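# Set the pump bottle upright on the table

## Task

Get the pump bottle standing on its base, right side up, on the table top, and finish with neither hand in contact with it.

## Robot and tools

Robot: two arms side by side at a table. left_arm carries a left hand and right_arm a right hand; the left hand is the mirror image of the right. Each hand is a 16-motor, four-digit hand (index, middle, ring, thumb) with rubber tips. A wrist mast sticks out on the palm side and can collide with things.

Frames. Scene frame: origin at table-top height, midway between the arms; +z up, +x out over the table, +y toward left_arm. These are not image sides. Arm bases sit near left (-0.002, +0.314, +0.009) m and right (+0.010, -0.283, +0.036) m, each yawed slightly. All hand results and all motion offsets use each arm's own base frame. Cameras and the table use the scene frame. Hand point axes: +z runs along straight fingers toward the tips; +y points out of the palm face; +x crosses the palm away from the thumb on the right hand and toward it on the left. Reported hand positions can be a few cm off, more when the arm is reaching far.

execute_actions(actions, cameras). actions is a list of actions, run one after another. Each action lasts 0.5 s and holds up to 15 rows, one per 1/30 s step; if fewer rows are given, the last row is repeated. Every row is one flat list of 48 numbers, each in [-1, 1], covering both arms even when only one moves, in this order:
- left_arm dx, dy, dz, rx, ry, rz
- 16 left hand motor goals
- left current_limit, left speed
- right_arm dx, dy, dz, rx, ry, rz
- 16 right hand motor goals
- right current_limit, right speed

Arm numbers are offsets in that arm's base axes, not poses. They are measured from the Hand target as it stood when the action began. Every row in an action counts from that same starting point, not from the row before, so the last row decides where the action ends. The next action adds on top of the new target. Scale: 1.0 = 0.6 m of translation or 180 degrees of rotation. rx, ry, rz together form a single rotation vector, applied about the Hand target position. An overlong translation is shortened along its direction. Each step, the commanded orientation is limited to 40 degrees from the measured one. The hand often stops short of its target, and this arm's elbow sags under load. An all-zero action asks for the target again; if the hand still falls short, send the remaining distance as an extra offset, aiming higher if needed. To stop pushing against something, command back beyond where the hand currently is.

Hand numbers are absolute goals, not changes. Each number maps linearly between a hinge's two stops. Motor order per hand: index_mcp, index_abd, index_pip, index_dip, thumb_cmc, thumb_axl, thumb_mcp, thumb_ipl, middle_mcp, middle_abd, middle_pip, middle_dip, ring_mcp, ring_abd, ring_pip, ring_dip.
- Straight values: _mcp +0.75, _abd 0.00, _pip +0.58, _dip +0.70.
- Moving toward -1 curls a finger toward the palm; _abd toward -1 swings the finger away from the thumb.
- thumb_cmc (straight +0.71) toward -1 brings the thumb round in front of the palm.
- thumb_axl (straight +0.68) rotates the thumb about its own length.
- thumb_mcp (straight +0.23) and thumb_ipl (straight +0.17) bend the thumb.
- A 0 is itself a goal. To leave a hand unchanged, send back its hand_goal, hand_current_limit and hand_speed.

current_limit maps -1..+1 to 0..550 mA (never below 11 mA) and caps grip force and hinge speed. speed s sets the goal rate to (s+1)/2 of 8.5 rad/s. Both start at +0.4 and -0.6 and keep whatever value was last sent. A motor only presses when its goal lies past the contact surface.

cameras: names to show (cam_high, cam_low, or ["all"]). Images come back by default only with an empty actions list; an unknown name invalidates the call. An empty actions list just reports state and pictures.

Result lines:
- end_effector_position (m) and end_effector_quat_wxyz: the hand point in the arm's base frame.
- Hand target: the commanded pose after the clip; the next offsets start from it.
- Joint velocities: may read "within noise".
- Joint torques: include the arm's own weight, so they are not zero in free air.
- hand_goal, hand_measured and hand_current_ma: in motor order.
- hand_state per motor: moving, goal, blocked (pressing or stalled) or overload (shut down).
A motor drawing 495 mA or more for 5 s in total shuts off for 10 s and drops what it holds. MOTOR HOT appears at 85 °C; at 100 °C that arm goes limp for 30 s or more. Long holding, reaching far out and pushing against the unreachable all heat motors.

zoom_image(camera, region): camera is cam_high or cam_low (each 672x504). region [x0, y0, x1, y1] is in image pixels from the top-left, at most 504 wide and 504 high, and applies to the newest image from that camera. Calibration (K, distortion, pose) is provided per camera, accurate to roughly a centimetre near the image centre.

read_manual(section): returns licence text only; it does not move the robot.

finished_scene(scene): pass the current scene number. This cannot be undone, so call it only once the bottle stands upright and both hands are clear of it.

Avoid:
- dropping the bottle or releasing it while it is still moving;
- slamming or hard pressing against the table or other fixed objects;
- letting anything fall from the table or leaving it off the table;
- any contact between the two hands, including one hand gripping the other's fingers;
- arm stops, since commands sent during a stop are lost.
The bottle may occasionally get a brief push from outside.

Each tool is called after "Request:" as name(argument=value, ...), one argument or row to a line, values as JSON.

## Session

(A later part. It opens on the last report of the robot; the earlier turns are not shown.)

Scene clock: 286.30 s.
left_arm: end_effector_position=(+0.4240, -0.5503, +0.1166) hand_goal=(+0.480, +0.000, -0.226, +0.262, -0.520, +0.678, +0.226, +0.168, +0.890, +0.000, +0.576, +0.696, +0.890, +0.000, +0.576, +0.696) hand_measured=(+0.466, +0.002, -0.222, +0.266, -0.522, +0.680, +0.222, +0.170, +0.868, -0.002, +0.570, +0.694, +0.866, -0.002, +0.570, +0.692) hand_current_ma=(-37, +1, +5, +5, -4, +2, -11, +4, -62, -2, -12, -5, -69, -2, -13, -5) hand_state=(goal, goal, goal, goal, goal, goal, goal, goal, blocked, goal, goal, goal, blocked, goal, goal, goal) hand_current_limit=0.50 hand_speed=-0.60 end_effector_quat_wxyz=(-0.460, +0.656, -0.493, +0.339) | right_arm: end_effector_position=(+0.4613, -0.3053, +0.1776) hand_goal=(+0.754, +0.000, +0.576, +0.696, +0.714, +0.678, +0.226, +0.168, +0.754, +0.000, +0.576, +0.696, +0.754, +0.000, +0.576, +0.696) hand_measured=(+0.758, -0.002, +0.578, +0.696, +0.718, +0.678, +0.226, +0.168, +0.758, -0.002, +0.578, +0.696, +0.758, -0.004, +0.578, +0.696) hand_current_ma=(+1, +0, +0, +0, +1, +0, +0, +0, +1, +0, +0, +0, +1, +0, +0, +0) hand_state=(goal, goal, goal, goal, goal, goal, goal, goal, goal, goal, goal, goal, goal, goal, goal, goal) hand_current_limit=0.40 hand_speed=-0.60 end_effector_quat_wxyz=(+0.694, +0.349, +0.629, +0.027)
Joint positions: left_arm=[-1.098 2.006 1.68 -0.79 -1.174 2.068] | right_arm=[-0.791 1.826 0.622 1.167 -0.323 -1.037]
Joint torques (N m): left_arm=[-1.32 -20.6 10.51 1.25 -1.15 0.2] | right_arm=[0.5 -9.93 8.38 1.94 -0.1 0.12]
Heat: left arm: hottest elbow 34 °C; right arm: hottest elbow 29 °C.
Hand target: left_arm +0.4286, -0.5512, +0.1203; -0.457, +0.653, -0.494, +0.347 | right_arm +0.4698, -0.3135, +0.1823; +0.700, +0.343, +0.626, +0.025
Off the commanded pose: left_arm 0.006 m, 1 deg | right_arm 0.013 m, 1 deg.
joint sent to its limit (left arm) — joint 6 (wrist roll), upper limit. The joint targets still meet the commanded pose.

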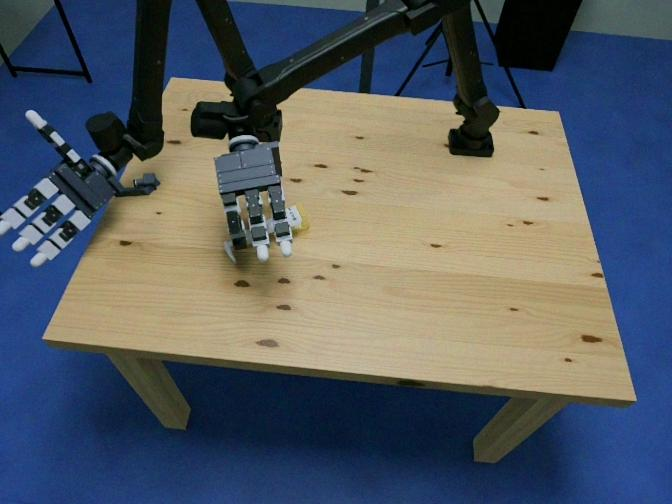

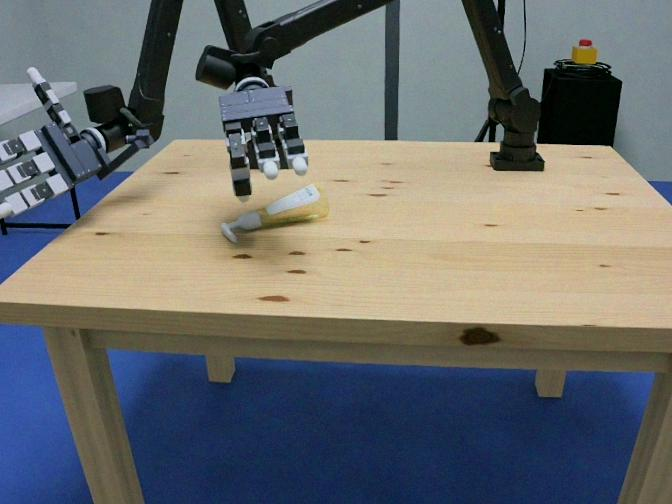

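Request:
execute_actions(
  actions=[
    [[0.024,0.032,-0.03,0,0,0,0.479,0,-0.226,0.261,-0.52,0.677,0.225,0.168,0.89,0,0.576,0.696,0.89,0,0.576,0.696,0.5,-0.6,0,0,0,0,0,0,0.754,0,0.576,0.696,0.714,0.678,0.226,0.168,0.754,0,0.576,0.696,0.754,0,0.576,0.696,0.4,-0.6]],
    [[0,0,-0.085,0,0,0,0.479,0,-0.226,0.261,-0.52,0.677,0.225,0.168,0.89,0,0.576,0.696,0.89,0,0.576,0.696,0.5,-0.6,0,0,0,0,0,0,0.754,0,0.576,0.696,0.714,0.678,0.226,0.168,0.754,0,0.576,0.696,0.754,0,0.576,0.696,0.4,-0.6]],
  ],
  cameras=["all"],
)

Request:
zoom_image(
  camera="cam_low",
  region=[200, 120, 340, 260],
)

Request:
zoom_image(
  camera="cam_high",
  region=[190, 140, 330, 280],
)

Scene clock: 304.37 s.
left_arm: end_effector_position=(+0.4421, -0.5306, +0.0568) hand_goal=(+0.480, +0.000, -0.226, +0.262, -0.520, +0.678, +0.226, +0.168, +0.890, +0.000, +0.576, +0.696, +0.890, +0.000, +0.576, +0.696) hand_measured=(+0.468, +0.000, -0.224, +0.264, -0.522, +0.680, +0.222, +0.170, +0.872, -0.002, +0.570, +0.694, +0.872, -0.002, +0.570, +0.692) hand_current_ma=(-32, +1, +5, +5, -3, +2, -10, +4, -49, -2, -12, -5, -53, -2, -12, -5) hand_state=(goal, goal, goal, goal, goal, goal, goal, goal, goal, goal, goal, goal, goal, goal, goal, goal) hand_current_limit=0.50 hand_speed=-0.60 end_effector_quat_wxyz=(-0.461, +0.668, -0.479, +0.335) | right_arm: end_effector_position=(+0.4613, -0.3053, +0.1776) hand_goal=(+0.754, +0.000, +0.576, +0.696, +0.714, +0.678, +0.226, +0.168, +0.754, +0.000, +0.576, +0.696, +0.754, +0.000, +0.576, +0.696) hand_measured=(+0.758, -0.002, +0.578, +0.696, +0.718, +0.678, +0.226, +0.168, +0.758, -0.002, +0.578, +0.696, +0.758, -0.004, +0.578, +0.696) hand_current_ma=(+1, +0, +0, +0, +1, +0, +0, +0, +1, +0, +0, +0, +1, +0, +0, +0) hand_state=(goal, goal, goal, goal, goal, goal, goal, goal, goal, goal, goal, goal, goal, goal, goal, goal) hand_current_limit=0.40 hand_speed=-0.60 end_effector_quat_wxyz=(+0.694, +0.349, +0.629, +0.027)
Joint positions: left_arm=[-1.059 2.049 1.582 -0.633 -1.166 2.07] | right_arm=[-0.791 1.826 0.622 1.167 -0.323 -1.037]
Joint torques (N m): left_arm=[-1.49 -20.48 9.65 1.46 -1.05 0.16] | right_arm=[0.44 -9.99 8.39 1.95 -0.1 0.12]
Heat: left arm: hottest elbow 34 °C; right arm: hottest elbow 29 °C.
Hand target: left_arm +0.4431, -0.5318, +0.0512; -0.457, +0.653, -0.494, +0.347 | right_arm +0.4698, -0.3135, +0.1823; +0.700, +0.343, +0.626, +0.025
Off the commanded pose: left_arm 0.006 m, 3 deg | right_arm 0.013 m, 1 deg.
joint sent to its limit (left arm) — joint 6 (wrist roll), upper limit. The joint targets are off in orientation, not in position.

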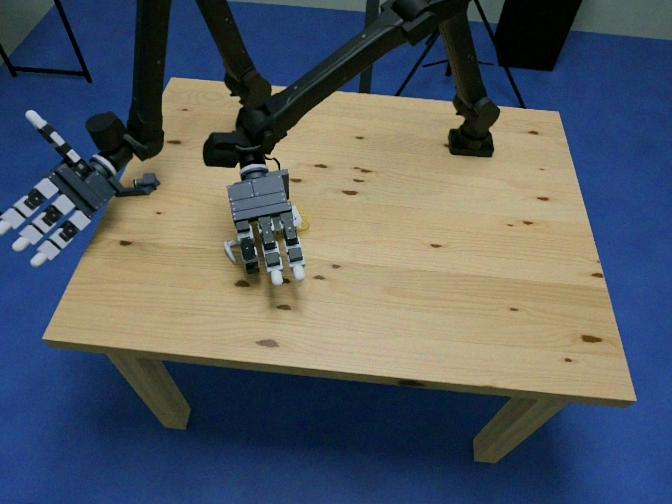

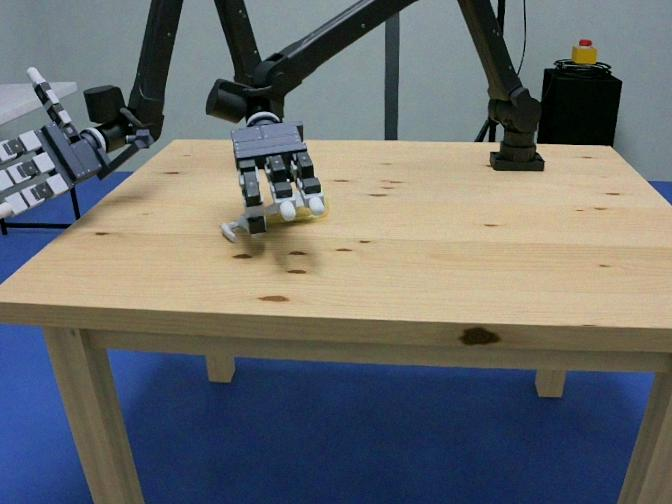

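Scaled by 3.600 from the camera's 672x504 image, which has a finer 960x720 frame.

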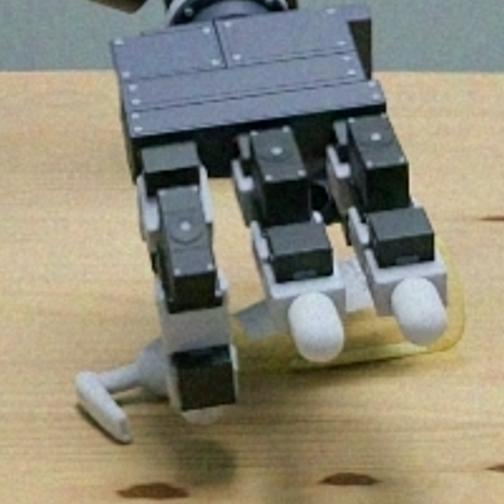

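Scaled by 3.600 from the camera's 672x504 image, which has a finer 960x720 frame.

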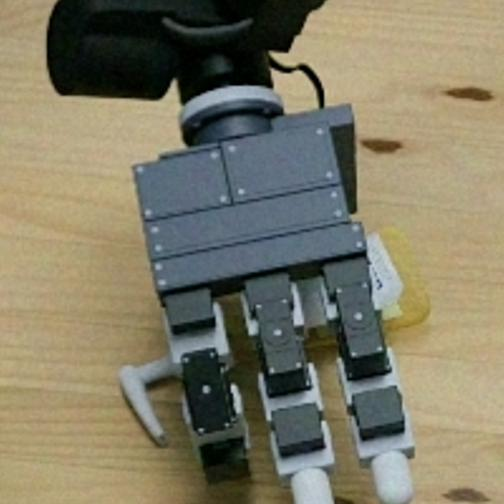

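Request:
execute_actions(
  actions=[
    [[0,0,0,0,0,0,0.233,0,-0.16,0.304,-0.52,0.677,0.09,0.168,0.87,0,0.576,0.696,0.87,0,0.576,0.696,0.5,-0.7,0,0,0,0,0,0,0.754,0,0.576,0.696,0.714,0.678,0.226,0.168,0.754,0,0.576,0.696,0.754,0,0.576,0.696,0.4,-0.6]],
    [[0,0,0,0,0,0,0,0,-0.153,0.304,-0.52,0.677,-0.13,0.168,0.87,0,0.576,0.696,0.87,0,0.576,0.696,0.5,-0.8,0,0,0,0,0,0,0.754,0,0.576,0.696,0.714,0.678,0.226,0.168,0.754,0,0.576,0.696,0.754,0,0.576,0.696,0.4,-0.6]],
  ],
  cameras=["all"],
)

Request:
zoom_image(
  camera="cam_low",
  region=[200, 120, 340, 260],
)

Request:
zoom_image(
  camera="cam_high",
  region=[190, 140, 330, 280],
)

Scene clock: 312.63 s.
left_arm: end_effector_position=(+0.4422, -0.5307, +0.0568) hand_goal=(+0.000, +0.000, -0.152, +0.304, -0.520, +0.678, -0.130, +0.168, +0.870, +0.000, +0.576, +0.696, +0.870, +0.000, +0.576, +0.696) hand_measured=(+0.090, +0.000, -0.138, +0.304, -0.522, +0.678, -0.018, +0.188, +0.862, -0.002, +0.570, +0.694, +0.862, -0.002, +0.570, +0.692) hand_current_ma=(+356, -1, +33, +1, -3, +1, +412, +80, -18, -2, -12, -5, -20, -2, -12, -5) hand_state=(blocked, goal, goal, goal, goal, goal, blocked, blocked, goal, goal, goal, goal, goal, goal, goal, goal) hand_current_limit=0.50 hand_speed=-0.80 end_effector_quat_wxyz=(-0.461, +0.668, -0.479, +0.335) | right_arm: end_effector_position=(+0.4613, -0.3053, +0.1776) hand_goal=(+0.754, +0.000, +0.576, +0.696, +0.714, +0.678, +0.226, +0.168, +0.754, +0.000, +0.576, +0.696, +0.754, +0.000, +0.576, +0.696) hand_measured=(+0.758, -0.002, +0.578, +0.696, +0.718, +0.678, +0.226, +0.168, +0.758, -0.002, +0.578, +0.696, +0.758, -0.004, +0.578, +0.696) hand_current_ma=(+1, +0, +0, +0, +1, +0, +0, +0, +1, +0, +0, +0, +1, +0, +0, +0) hand_state=(goal, goal, goal, goal, goal, goal, goal, goal, goal, goal, goal, goal, goal, goal, goal, goal) hand_current_limit=0.40 hand_speed=-0.60 end_effector_quat_wxyz=(+0.694, +0.349, +0.629, +0.027)
Joint positions: left_arm=[-1.059 2.049 1.582 -0.632 -1.166 2.07] | right_arm=[-0.791 1.826 0.622 1.167 -0.323 -1.037]
Joint torques (N m): left_arm=[-1.49 -19.96 9.73 1.29 -1.07 0.13] | right_arm=[0.44 -10.17 8.36 1.92 -0.1 0.12]
Heat: left arm: hottest elbow 34 °C; right arm: hottest elbow 29 °C.
Hand target: left_arm +0.4431, -0.5318, +0.0512; -0.457, +0.653, -0.494, +0.347 | right_arm +0.4698, -0.3135, +0.1823; +0.700, +0.343, +0.626, +0.025
Off the commanded pose: left_arm 0.006 m, 3 deg | right_arm 0.013 m, 1 deg.
joint sent to its limit (left arm) — joint 6 (wrist roll), upper limit. The joint targets are off in orientation, not in position.

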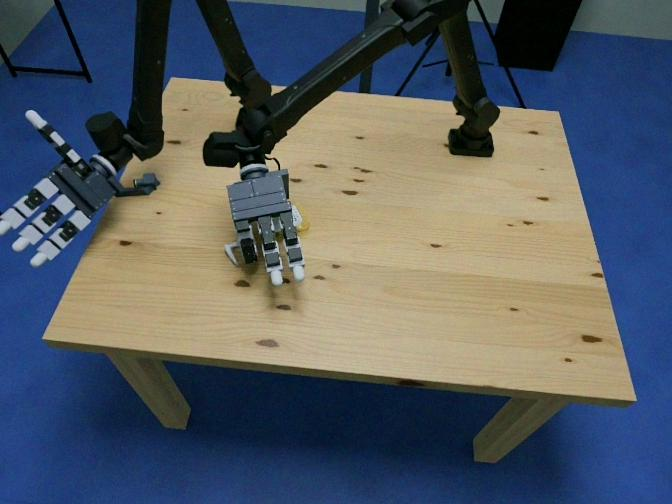

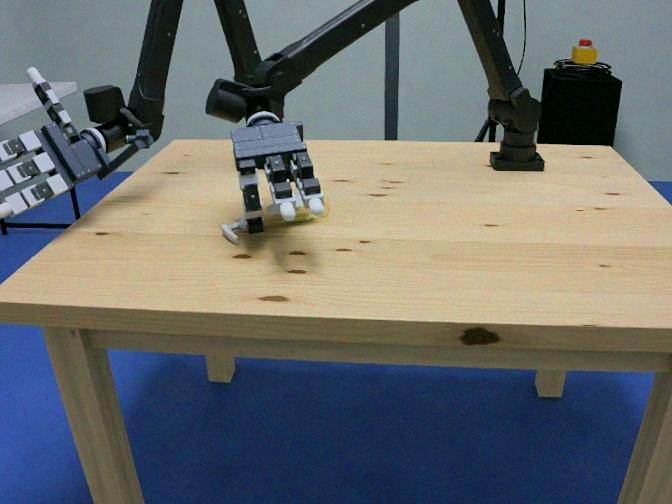

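Scaled by 3.600 from the camera's 672x504 image, which has a finer 960x720 frame.

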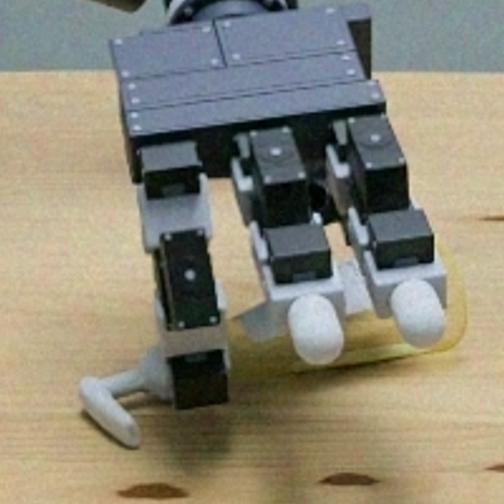

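Scaled by 3.600 from the camera's 672x504 image, which has a finer 960x720 frame.

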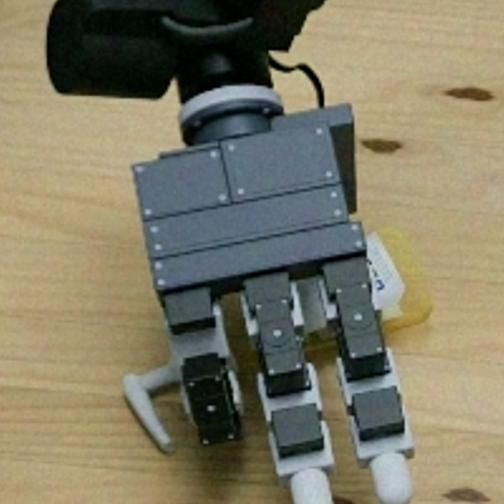

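Request:
execute_actions(
  actions=[
    [[0,0,0.05,0,0,0,-0.05,0,-0.153,0.304,-0.52,0.677,-0.17,0.168,0.87,0,0.576,0.696,0.87,0,0.576,0.696,0.6,-0.8,0,0,0,0,0,0,0.754,0,0.576,0.696,0.714,0.678,0.226,0.168,0.754,0,0.576,0.696,0.754,0,0.576,0.696,0.4,-0.6]],
    [[0,0,0.06,0,0,0,-0.05,0,-0.153,0.304,-0.52,0.677,-0.17,0.168,0.87,0,0.576,0.696,0.87,0,0.576,0.696,0.6,-0.8,0,0,0,0,0,0,0.754,0,0.576,0.696,0.714,0.678,0.226,0.168,0.754,0,0.576,0.696,0.754,0,0.576,0.696,0.4,-0.6]],
    [[0,0,0.08,0,0,0,-0.05,0,-0.153,0.304,-0.52,0.677,-0.17,0.168,0.87,0,0.576,0.696,0.87,0,0.576,0.696,0.6,-0.8,0,0,0,0,0,0,0.754,0,0.576,0.696,0.714,0.678,0.226,0.168,0.754,0,0.576,0.696,0.754,0,0.576,0.696,0.4,-0.6]],
  ],
  cameras=["all"],
)

Request:
zoom_image(
  camera="cam_low",
  region=[190, 80, 350, 240],
)

Request:
zoom_image(
  camera="cam_high",
  region=[170, 110, 330, 270],
)

Scene clock: 322.10 s.
left_arm: end_effector_position=(+0.4376, -0.5231, +0.1510) hand_goal=(-0.050, +0.000, -0.152, +0.304, -0.520, +0.678, -0.170, +0.168, +0.870, +0.000, +0.576, +0.696, +0.870, +0.000, +0.576, +0.696) hand_measured=(-0.012, +0.002, -0.134, +0.312, -0.514, +0.680, -0.132, +0.180, +0.860, -0.002, +0.570, +0.694, +0.860, -0.002, +0.570, +0.692) hand_current_ma=(+127, +1, +45, +16, +13, +5, +158, +43, -23, -2, -12, -5, -26, -1, -12, -5) hand_state=(blocked, goal, goal, goal, goal, goal, blocked, goal, goal, goal, goal, goal, goal, goal, goal, goal) hand_current_limit=0.60 hand_speed=-0.80 end_effector_quat_wxyz=(-0.464, +0.666, -0.485, +0.327) | right_arm: end_effector_position=(+0.4613, -0.3053, +0.1776) hand_goal=(+0.754, +0.000, +0.576, +0.696, +0.714, +0.678, +0.226, +0.168, +0.754, +0.000, +0.576, +0.696, +0.754, +0.000, +0.576, +0.696) hand_measured=(+0.758, -0.002, +0.578, +0.696, +0.718, +0.678, +0.226, +0.168, +0.758, -0.002, +0.578, +0.696, +0.758, -0.004, +0.578, +0.696) hand_current_ma=(+1, +0, +0, +0, +1, +0, +0, +0, +1, +0, +0, +0, +1, +0, +0, +0) hand_state=(goal, goal, goal, goal, goal, goal, goal, goal, goal, goal, goal, goal, goal, goal, goal, goal) hand_current_limit=0.40 hand_speed=-0.60 end_effector_quat_wxyz=(+0.694, +0.349, +0.629, +0.027)
Joint positions: left_arm=[-1.059 1.947 1.686 -0.861 -1.165 2.069] | right_arm=[-0.791 1.826 0.622 1.167 -0.323 -1.037]
Joint torques (N m): left_arm=[-1.73 -19.02 13.79 0.76 -1.14 0.14] | right_arm=[0.62 -9.99 8.39 1.89 -0.1 0.12]
Heat: left arm: hottest elbow 34 °C; right arm: hottest elbow 29 °C.
Hand target: left_arm +0.4431, -0.5318, +0.1653; -0.457, +0.653, -0.494, +0.347 | right_arm +0.4698, -0.3135, +0.1823; +0.700, +0.343, +0.626, +0.025
Off the commanded pose: left_arm 0.017 m, 3 deg | right_arm 0.013 m, 1 deg.
joint sent to its limit (left arm) — joint 6 (wrist roll), upper limit. The joint targets are off in orientation, not in position.

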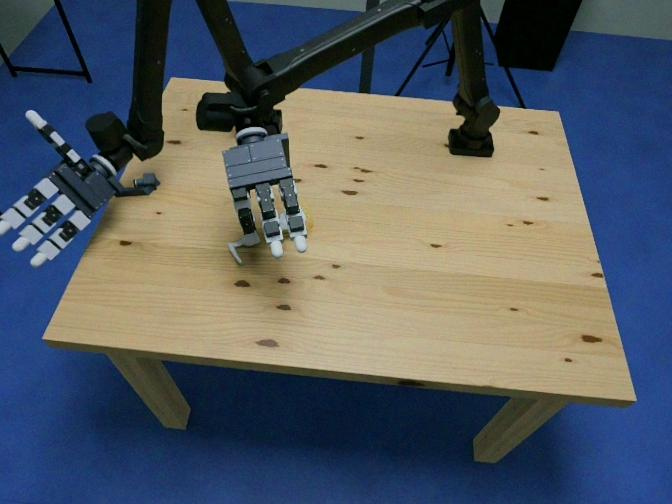

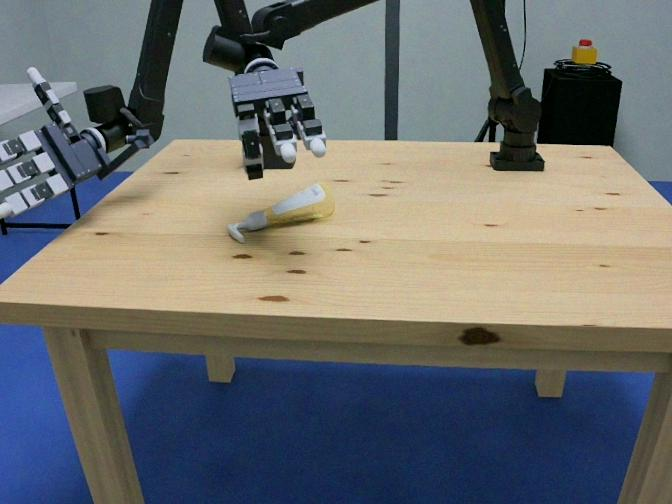

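Scaled by 3.150 from the camera's 672x504 image, which has a finer 960x720 frame.

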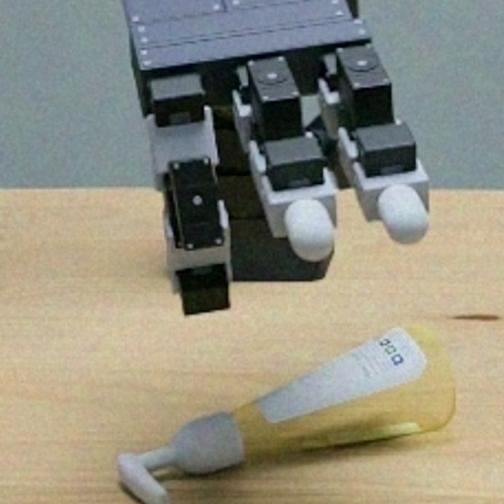

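Scaled by 3.150 from the camera's 672x504 image, which has a finer 960x720 frame.

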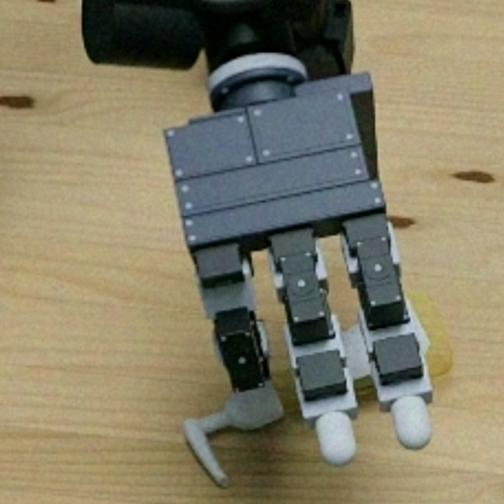

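Request:
execute_actions(
  actions=[
    [[0,0,-0.06,0,0,0,0.479,0,-0.226,0.261,-0.64,0.677,0.225,0.168,0.479,0,-0.226,0.261,0.87,0,0.576,0.696,0.5,-0.4,0,0,0,0,0,0,0.754,0,0.576,0.696,0.714,0.678,0.226,0.168,0.754,0,0.576,0.696,0.754,0,0.576,0.696,0.4,-0.6]],
    [[0,0,-0.06,0,0,0,0.479,0,-0.226,0.261,-0.64,0.677,0.225,0.168,0.479,0,-0.226,0.261,0.87,0,0.576,0.696,0.5,-0.4,0,0,0,0,0,0,0.754,0,0.576,0.696,0.714,0.678,0.226,0.168,0.754,0,0.576,0.696,0.754,0,0.576,0.696,0.4,-0.6]],
    [[0,0,-0.075,0,0,0,0.479,0,-0.226,0.261,-0.64,0.677,0.225,0.168,0.479,0,-0.226,0.261,0.87,0,0.576,0.696,0.5,-0.4,0,0,0,0,0,0,0.754,0,0.576,0.696,0.714,0.678,0.226,0.168,0.754,0,0.576,0.696,0.754,0,0.576,0.696,0.4,-0.6]],
  ],
  cameras=["all"],
)

Request:
zoom_image(
  camera="cam_low",
  region=[210, 140, 330, 260],
)

Request:
zoom_image(
  camera="cam_high",
  region=[200, 160, 320, 280],
)

Scene clock: 351.50 s.
left_arm: end_effector_position=(+0.4422, -0.5307, +0.0548) hand_goal=(+0.480, +0.000, -0.226, +0.262, -0.640, +0.678, +0.226, +0.168, +0.480, +0.000, -0.226, +0.262, +0.870, +0.000, +0.576, +0.696) hand_measured=(+0.468, +0.000, -0.224, +0.264, -0.638, +0.680, +0.222, +0.170, +0.474, -0.002, -0.224, +0.264, +0.860, -0.002, +0.570, +0.692) hand_current_ma=(-32, +0, +5, +5, +4, +4, -11, +4, -11, -2, +5, +5, -25, -1, -11, -5) hand_state=(goal, goal, goal, goal, goal, goal, goal, goal, goal, goal, goal, goal, goal, goal, goal, goal) hand_current_limit=0.50 hand_speed=-0.40 end_effector_quat_wxyz=(-0.461, +0.668, -0.479, +0.335) | right_arm: end_effector_position=(+0.4613, -0.3053, +0.1776) hand_goal=(+0.754, +0.000, +0.576, +0.696, +0.714, +0.678, +0.226, +0.168, +0.754, +0.000, +0.576, +0.696, +0.754, +0.000, +0.576, +0.696) hand_measured=(+0.758, -0.002, +0.578, +0.696, +0.718, +0.678, +0.226, +0.168, +0.758, -0.002, +0.578, +0.696, +0.758, -0.004, +0.578, +0.696) hand_current_ma=(+1, +0, +0, +0, +1, +0, +0, +0, +1, +0, +0, +0, +1, +0, +0, +0) hand_state=(goal, goal, goal, goal, goal, goal, goal, goal, goal, goal, goal, goal, goal, goal, goal, goal) hand_current_limit=0.40 hand_speed=-0.60 end_effector_quat_wxyz=(+0.694, +0.349, +0.629, +0.027)
Joint positions: left_arm=[-1.059 2.052 1.579 -0.626 -1.166 2.071] | right_arm=[-0.791 1.826 0.622 1.167 -0.323 -1.037]
Joint torques (N m): left_arm=[-1.44 -19.31 9.5 1.35 -1.04 0.14] | right_arm=[0.5 -9.82 8.4 1.89 -0.1 0.12]
Heat: left arm: hottest elbow 36 °C; right arm: hottest elbow 29 °C.
Hand target: left_arm +0.4430, -0.5318, +0.0484; -0.457, +0.653, -0.494, +0.347 | right_arm +0.4698, -0.3135, +0.1823; +0.700, +0.343, +0.626, +0.025
Off the commanded pose: left_arm 0.007 m, 3 deg | right_arm 0.013 m, 1 deg.
joint sent to its limit (left arm) — joint 6 (wrist roll), upper limit. The joint targets are off in orientation, not in position.

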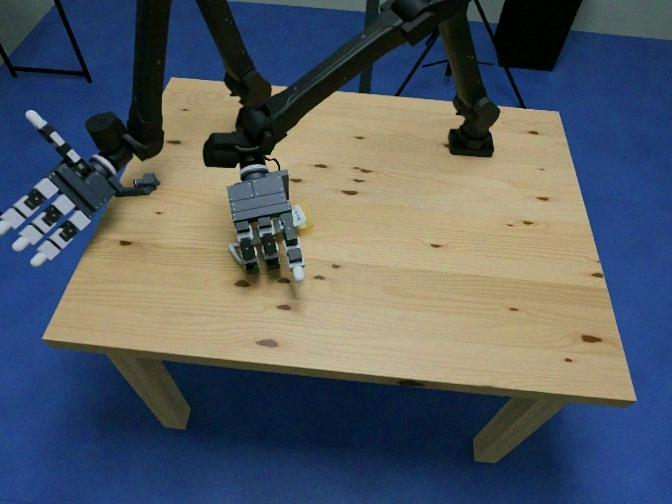

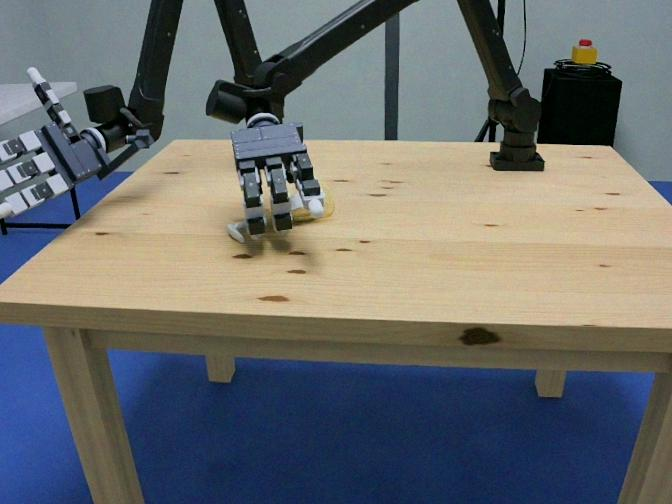

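Scaled by 4.200 from the camera's 672x504 image, which has a finer 960x720 frame.

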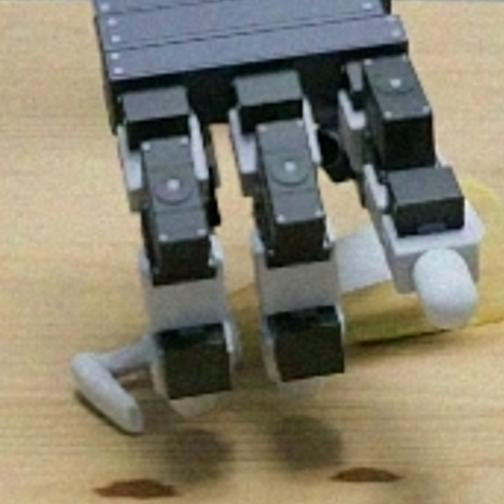

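Scaled by 4.200 from the camera's 672x504 image, which has a finer 960x720 frame.

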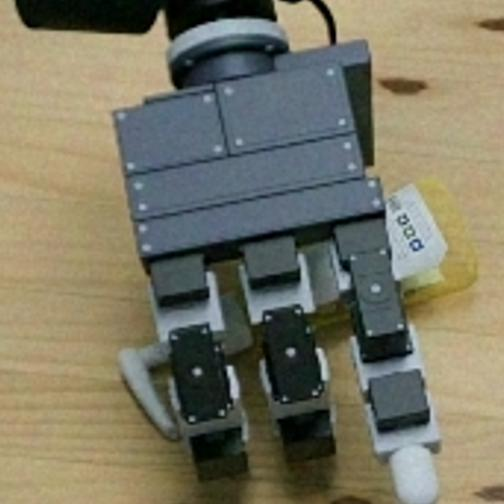

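Request:
execute_actions(
  actions=[
    [[0,0,-0.022,0,0,0,0.479,0,-0.226,0.261,-0.64,0.677,0.225,0.168,0.479,0,-0.226,0.261,0.87,0,0.576,0.696,0.5,-0.4,0,0,0,0,0,0,0.754,0,0.576,0.696,0.714,0.678,0.226,0.168,0.754,0,0.576,0.696,0.754,0,0.576,0.696,0.4,-0.6]],
  ],
  cameras=["all"],
)

Request:
zoom_image(
  camera="cam_low",
  region=[210, 140, 330, 260],
)

Scene clock: 361.07 s.
left_arm: end_effector_position=(+0.4439, -0.5336, +0.0544) hand_goal=(+0.480, +0.000, -0.226, +0.262, -0.640, +0.678, +0.226, +0.168, +0.480, +0.000, -0.226, +0.262, +0.870, +0.000, +0.576, +0.696) hand_measured=(+0.468, +0.000, -0.224, +0.264, -0.638, +0.680, +0.222, +0.170, +0.474, -0.002, -0.224, +0.264, +0.860, -0.002, +0.570, +0.692) hand_current_ma=(-32, +0, +5, +5, +3, +4, -11, +4, -11, -2, +5, +5, -25, -1, -11, -5) hand_state=(goal, goal, goal, goal, goal, goal, goal, goal, goal, goal, goal, goal, goal, goal, goal, goal) hand_current_limit=0.50 hand_speed=-0.40 end_effector_quat_wxyz=(-0.457, +0.670, -0.474, +0.343) | right_arm: end_effector_position=(+0.4613, -0.3053, +0.1776) hand_goal=(+0.754, +0.000, +0.576, +0.696, +0.714, +0.678, +0.226, +0.168, +0.754, +0.000, +0.576, +0.696, +0.754, +0.000, +0.576, +0.696) hand_measured=(+0.758, -0.002, +0.578, +0.696, +0.718, +0.678, +0.226, +0.168, +0.758, -0.002, +0.578, +0.696, +0.758, -0.004, +0.578, +0.696) hand_current_ma=(+1, +0, +0, +0, +1, +0, +0, +0, +1, +0, +0, +0, +1, +0, +0, +0) hand_state=(goal, goal, goal, goal, goal, goal, goal, goal, goal, goal, goal, goal, goal, goal, goal, goal) hand_current_limit=0.40 hand_speed=-0.60 end_effector_quat_wxyz=(+0.694, +0.349, +0.629, +0.027)
Joint positions: left_arm=[-1.059 2.052 1.574 -0.599 -1.166 2.071] | right_arm=[-0.791 1.826 0.622 1.167 -0.323 -1.037]
Joint torques (N m): left_arm=[-1.61 -18.43 8.94 1.46 -0.99 0.18] | right_arm=[0.38 -9.93 8.36 1.92 -0.1 0.12]
Heat: left arm: hottest elbow 36 °C; right arm: hottest elbow 29 °C.
Hand target: left_arm +0.4430, -0.5318, +0.0350; -0.457, +0.653, -0.494, +0.347 | right_arm +0.4698, -0.3135, +0.1823; +0.700, +0.343, +0.626, +0.025
Off the commanded pose: left_arm 0.019 m, 3 deg | right_arm 0.013 m, 1 deg.
joint sent to its limit (left arm) — joint 6 (wrist roll), upper limit. The joint targets are off in orientation, not in position.

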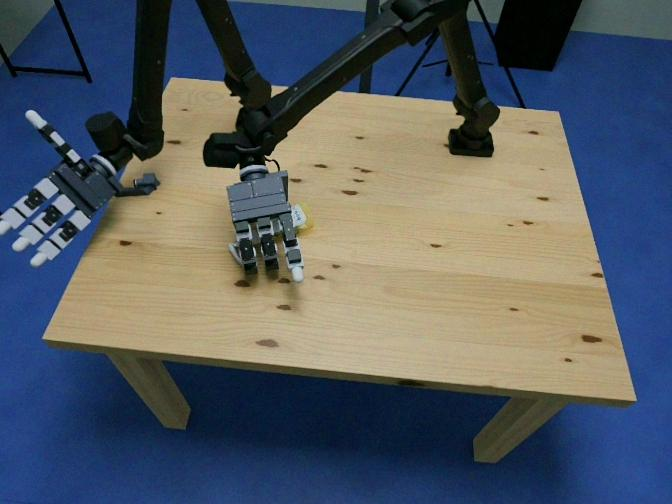

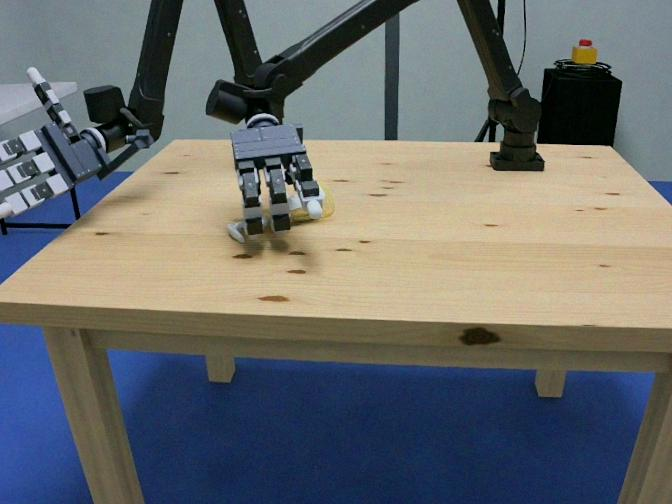

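Scaled by 4.200 from the camera's 672x504 image, which has a finer 960x720 frame.

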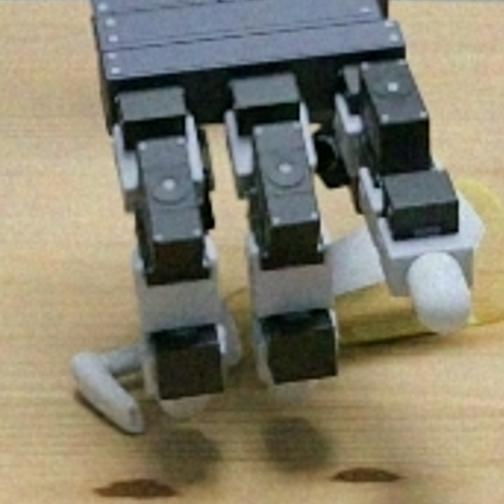

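Request:
execute_actions(
  actions=[
    [[0,0,-0.02,0,0,0,0.479,0,-0.226,0.261,-0.64,0.677,0.225,0.168,0.479,0,-0.226,0.261,0.87,0,0.576,0.696,0.5,-0.4,0,0,0,0,0,0,0.754,0,0.576,0.696,0.714,0.678,0.226,0.168,0.754,0,0.576,0.696,0.754,0,0.576,0.696,0.4,-0.6]],
  ],
  cameras=["cam_low"],
)

Request:
zoom_image(
  camera="cam_low",
  region=[210, 140, 330, 260],
)

Scene clock: 378.43 s.
left_arm: end_effector_position=(+0.4441, -0.5334, +0.0420) hand_goal=(+0.480, +0.000, -0.226, +0.262, -0.640, +0.678, +0.226, +0.168, +0.480, +0.000, -0.226, +0.262, +0.870, +0.000, +0.576, +0.696) hand_measured=(+0.472, -0.002, -0.230, +0.258, -0.638, +0.680, +0.222, +0.170, +0.474, -0.002, -0.224, +0.264, +0.860, -0.002, +0.570, +0.692) hand_current_ma=(-21, -1, -9, -5, +3, +4, -11, +4, -11, -2, +4, +5, -25, -1, -11, -5) hand_state=(goal, goal, goal, goal, goal, goal, goal, goal, goal, goal, goal, goal, goal, goal, goal, goal) hand_current_limit=0.50 hand_speed=-0.40 end_effector_quat_wxyz=(-0.458, +0.670, -0.473, +0.343) | right_arm: end_effector_position=(+0.4613, -0.3053, +0.1776) hand_goal=(+0.754, +0.000, +0.576, +0.696, +0.714, +0.678, +0.226, +0.168, +0.754, +0.000, +0.576, +0.696, +0.754, +0.000, +0.576, +0.696) hand_measured=(+0.758, -0.002, +0.578, +0.696, +0.718, +0.678, +0.226, +0.168, +0.758, -0.002, +0.578, +0.696, +0.758, -0.004, +0.578, +0.696) hand_current_ma=(+1, +0, +0, +0, +1, +0, +0, +0, +1, +0, +0, +0, +1, +0, +0, +0) hand_state=(goal, goal, goal, goal, goal, goal, goal, goal, goal, goal, goal, goal, goal, goal, goal, goal) hand_current_limit=0.40 hand_speed=-0.60 end_effector_quat_wxyz=(+0.694, +0.349, +0.629, +0.027)
Joint positions: left_arm=[-1.059 2.068 1.564 -0.574 -1.168 2.071] | right_arm=[-0.791 1.826 0.622 1.167 -0.323 -1.037]
Joint torques (N m): left_arm=[-1.73 -18.96 9.06 1.48 -0.93 0.12] | right_arm=[0.5 -9.93 8.38 1.92 -0.1 0.13]
Heat: left arm: hottest elbow 34 °C; right arm: hottest elbow 29 °C.
Hand target: left_arm +0.4431, -0.5318, +0.0231; -0.457, +0.653, -0.494, +0.347 | right_arm +0.4698, -0.3135, +0.1823; +0.700, +0.343, +0.626, +0.025
Off the commanded pose: left_arm 0.019 m, 3 deg | right_arm 0.013 m, 1 deg.
joint sent to its limit (left arm) — joint 6 (wrist roll), upper limit. The joint targets are off in orientation, not in position.
Images, in order (width x height): cam_low 672x504.

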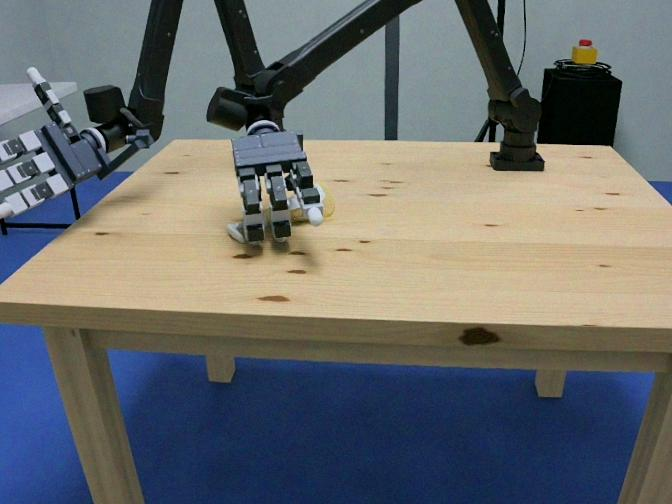

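Scaled by 4.200 from the camera's 672x504 image, which has a finer 960x720 frame.

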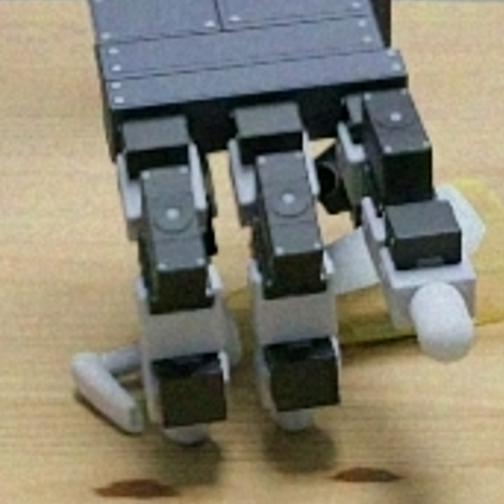

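Request:
execute_actions(
  actions=[
    [[0,0,0.004,0,0,0,0.26,0,-0.2,0.28,-0.65,0.677,0.21,-0.1,0.26,0,-0.2,0.28,0.87,0,0.576,0.696,0.5,-0.7,0,0,0,0,0,0,0.754,0,0.576,0.696,0.714,0.678,0.226,0.168,0.754,0,0.576,0.696,0.754,0,0.576,0.696,0.4,-0.6]],
    [[0,0,0,0,0,0,0,0,-0.2,0.28,-0.65,0.677,0.2,-0.4,0,0,-0.2,0.28,0.87,0,0.576,0.696,0.5,-0.8,0,0,0,0,0,0,0.754,0,0.576,0.696,0.714,0.678,0.226,0.168,0.754,0,0.576,0.696,0.754,0,0.576,0.696,0.4,-0.6]],
  ],
  cameras=["all"],
)

Request:
zoom_image(
  camera="cam_low",
  region=[210, 140, 330, 260],
)

Request:
zoom_image(
  camera="cam_high",
  region=[200, 160, 320, 280],
)

Scene clock: 391.37 s.
left_arm: end_effector_position=(+0.4466, -0.5328, +0.0420) hand_goal=(+0.000, +0.000, -0.200, +0.280, -0.650, +0.678, +0.200, -0.400, +0.000, +0.000, -0.200, +0.280, +0.870, +0.000, +0.576, +0.696) hand_measured=(+0.096, +0.004, -0.182, +0.284, -0.652, +0.678, +0.260, -0.270, +0.052, +0.000, -0.188, +0.282, +0.860, -0.002, +0.570, +0.692) hand_current_ma=(+391, +4, +46, +6, -2, +0, +281, +412, +187, -1, +26, +3, -25, -1, -11, -5) hand_state=(blocked, goal, goal, goal, goal, goal, blocked, blocked, blocked, goal, goal, goal, goal, goal, goal, goal) hand_current_limit=0.50 hand_speed=-0.80 end_effector_quat_wxyz=(-0.457, +0.672, -0.471, +0.344) | right_arm: end_effector_position=(+0.4613, -0.3053, +0.1776) hand_goal=(+0.754, +0.000, +0.576, +0.696, +0.714, +0.678, +0.226, +0.168, +0.754, +0.000, +0.576, +0.696, +0.754, +0.000, +0.576, +0.696) hand_measured=(+0.758, -0.002, +0.578, +0.696, +0.718, +0.678, +0.226, +0.168, +0.758, -0.002, +0.578, +0.696, +0.758, -0.004, +0.578, +0.696) hand_current_ma=(+1, +0, +0, +0, +1, +0, +0, +0, +1, +0, +0, +0, +1, +0, +0, +0) hand_state=(goal, goal, goal, goal, goal, goal, goal, goal, goal, goal, goal, goal, goal, goal, goal, goal) hand_current_limit=0.40 hand_speed=-0.60 end_effector_quat_wxyz=(+0.694, +0.349, +0.629, +0.027)
Joint positions: left_arm=[-1.055 2.068 1.564 -0.568 -1.166 2.071] | right_arm=[-0.791 1.826 0.622 1.167 -0.323 -1.037]
Joint torques (N m): left_arm=[-1.61 -18.37 9.01 0.99 -0.9 0.11] | right_arm=[0.44 -10.05 8.38 1.89 -0.09 0.11]
Heat: left arm: hottest elbow 34 °C; right arm: hottest elbow 29 °C.
Hand target: left_arm +0.4430, -0.5318, +0.0255; -0.457, +0.653, -0.494, +0.347 | right_arm +0.4698, -0.3135, +0.1823; +0.700, +0.343, +0.626, +0.025
Off the commanded pose: left_arm 0.017 m, 4 deg | right_arm 0.013 m, 1 deg.
joint sent to its limit (left arm) — joint 6 (wrist roll), upper limit. The joint targets are off in orientation, not in position.

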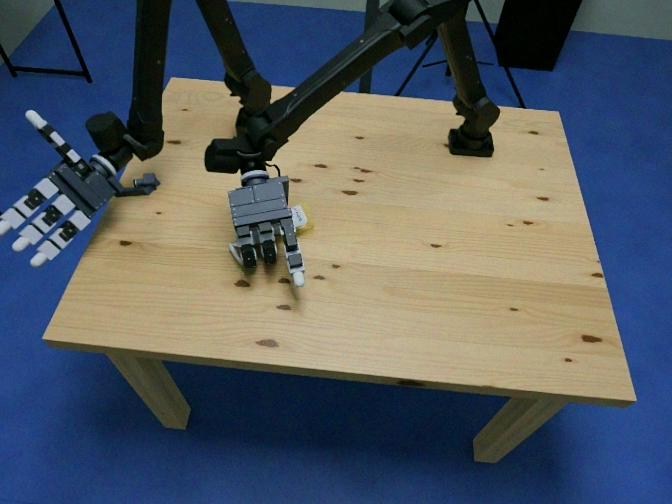

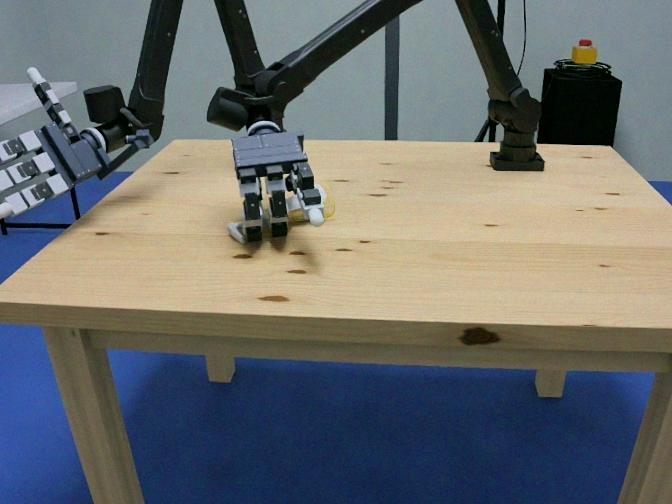

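Scaled by 4.200 from the camera's 672x504 image, which has a finer 960x720 frame.

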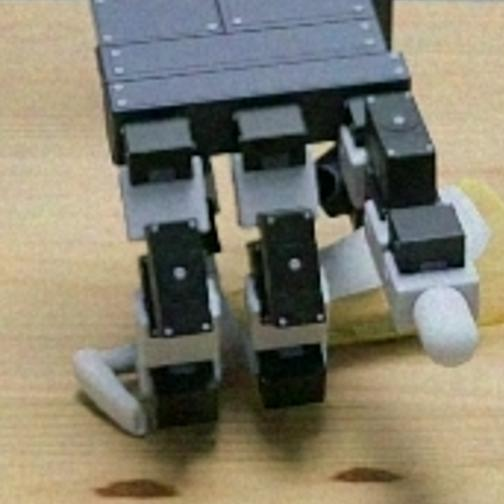

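Scaled by 4.200 from the camera's 672x504 image, which has a finer 960x720 frame.

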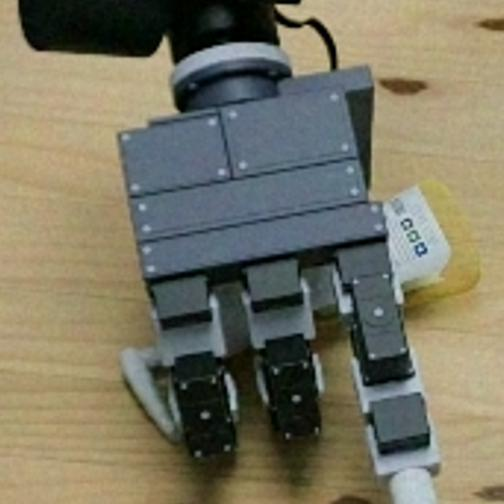

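Request:
execute_actions(
  actions=[
    [[0,0,0.03,0,0,0,0,0,-0.2,0.28,-0.65,0.677,0.1,-0.45,-0.08,0,-0.2,0.28,0.87,0,0.576,0.696,0.6,-0.8,0,0,0,0,0,0,0.754,0,0.576,0.696,0.714,0.678,0.226,0.168,0.754,0,0.576,0.696,0.754,0,0.576,0.696,0.4,-0.6]],
    [[0,0,0.05,0,0,0,0,0,-0.2,0.28,-0.65,0.677,0.1,-0.45,-0.08,0,-0.2,0.28,0.87,0,0.576,0.696,0.6,-0.8,0,0,0,0,0,0,0.754,0,0.576,0.696,0.714,0.678,0.226,0.168,0.754,0,0.576,0.696,0.754,0,0.576,0.696,0.4,-0.6]],
    [[0,0,0.05,0,0,0,0,0,-0.2,0.28,-0.65,0.677,0.1,-0.45,-0.08,0,-0.2,0.28,0.87,0,0.576,0.696,0.6,-0.8,0,0,0,0,0,0,0.754,0,0.576,0.696,0.714,0.678,0.226,0.168,0.754,0,0.576,0.696,0.754,0,0.576,0.696,0.4,-0.6]],
  ],
  cameras=["all"],
)

Request:
zoom_image(
  camera="cam_low",
  region=[190, 100, 350, 260],
)

Request:
zoom_image(
  camera="cam_high",
  region=[180, 130, 340, 290],
)

Scene clock: 399.67 s.
left_arm: end_effector_position=(+0.4353, -0.5136, +0.0697) hand_goal=(+0.000, +0.000, -0.200, +0.280, -0.650, +0.678, +0.100, -0.450, -0.080, +0.000, -0.200, +0.280, +0.870, +0.000, +0.576, +0.696) hand_measured=(+0.084, -0.002, -0.180, +0.284, -0.652, +0.678, +0.260, -0.296, +0.036, +0.008, -0.144, +0.308, +0.860, -0.002, +0.570, +0.692) hand_current_ma=(+328, -1, +54, +7, -2, -2, +440, +440, +440, +13, +187, +83, -25, -1, -11, -5) hand_state=(blocked, goal, blocked, goal, goal, goal, blocked, blocked, blocked, goal, blocked, blocked, goal, goal, goal, goal) hand_current_limit=0.60 hand_speed=-0.80 end_effector_quat_wxyz=(-0.470, +0.663, -0.492, +0.313) | right_arm: end_effector_position=(+0.4613, -0.3053, +0.1776) hand_goal=(+0.754, +0.000, +0.576, +0.696, +0.714, +0.678, +0.226, +0.168, +0.754, +0.000, +0.576, +0.696, +0.754, +0.000, +0.576, +0.696) hand_measured=(+0.758, -0.002, +0.578, +0.696, +0.718, +0.678, +0.226, +0.168, +0.758, -0.002, +0.578, +0.696, +0.758, -0.004, +0.578, +0.696) hand_current_ma=(+1, +0, +0, +0, +1, +0, +0, +0, +1, +0, +0, +0, +1, +0, +0, +0) hand_state=(goal, goal, goal, goal, goal, goal, goal, goal, goal, goal, goal, goal, goal, goal, goal, goal) hand_current_limit=0.40 hand_speed=-0.60 end_effector_quat_wxyz=(+0.694, +0.349, +0.629, +0.027)
Joint positions: left_arm=[-1.055 2.015 1.576 -0.719 -1.164 2.066] | right_arm=[-0.791 1.826 0.622 1.167 -0.323 -1.037]
Joint torques (N m): left_arm=[-2.08 -21.07 14.16 0.55 -1.21 0.26] | right_arm=[0.62 -10.05 8.35 1.89 -0.1 0.13]
Heat: left arm: hottest elbow 34 °C; right arm: hottest elbow 29 °C.
Hand target: left_arm +0.4430, -0.5319, +0.1036; -0.457, +0.653, -0.494, +0.347 | right_arm +0.4698, -0.3135, +0.1823; +0.700, +0.343, +0.626, +0.025
Off the commanded pose: left_arm 0.039 m, 4 deg | right_arm 0.013 m, 1 deg.
joint sent to its limit (left arm) — joint 6 (wrist roll), upper limit. The joint targets are off in orientation, not in position.

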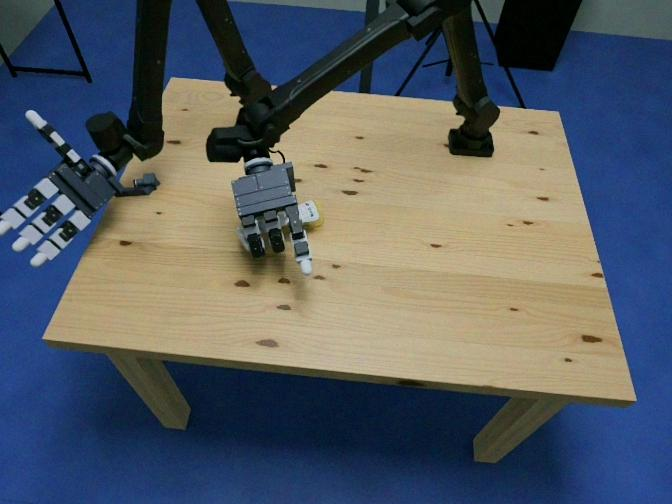

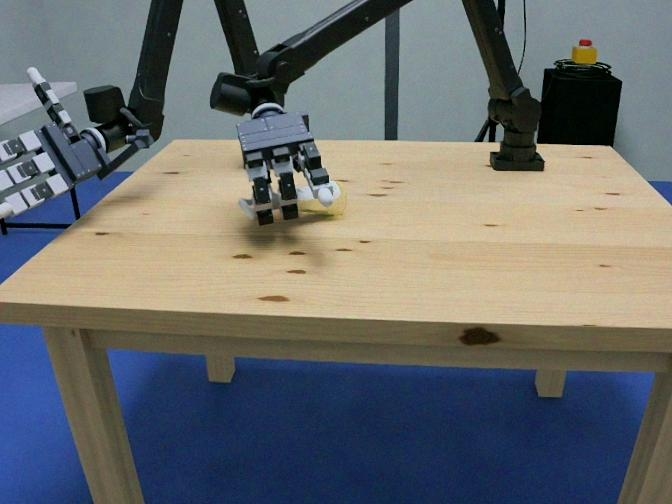

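Scaled by 3.150 from the camera's 672x504 image, which has a finer 960x720 frame.

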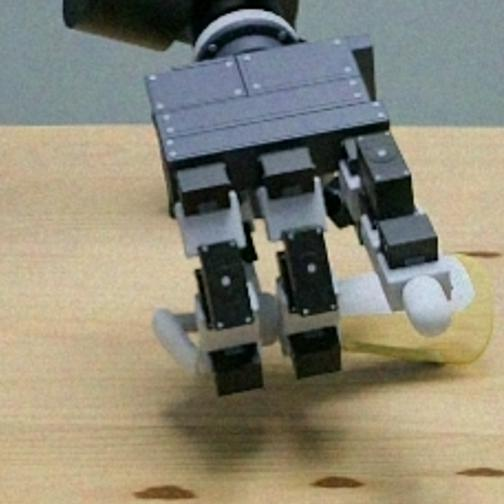

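Scaled by 3.150 from the camera's 672x504 image, which has a finer 960x720 frame.

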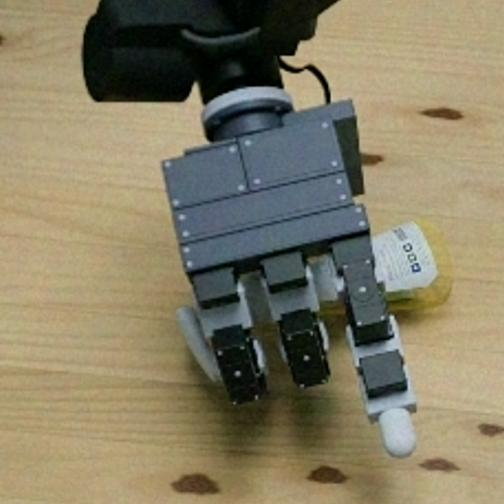

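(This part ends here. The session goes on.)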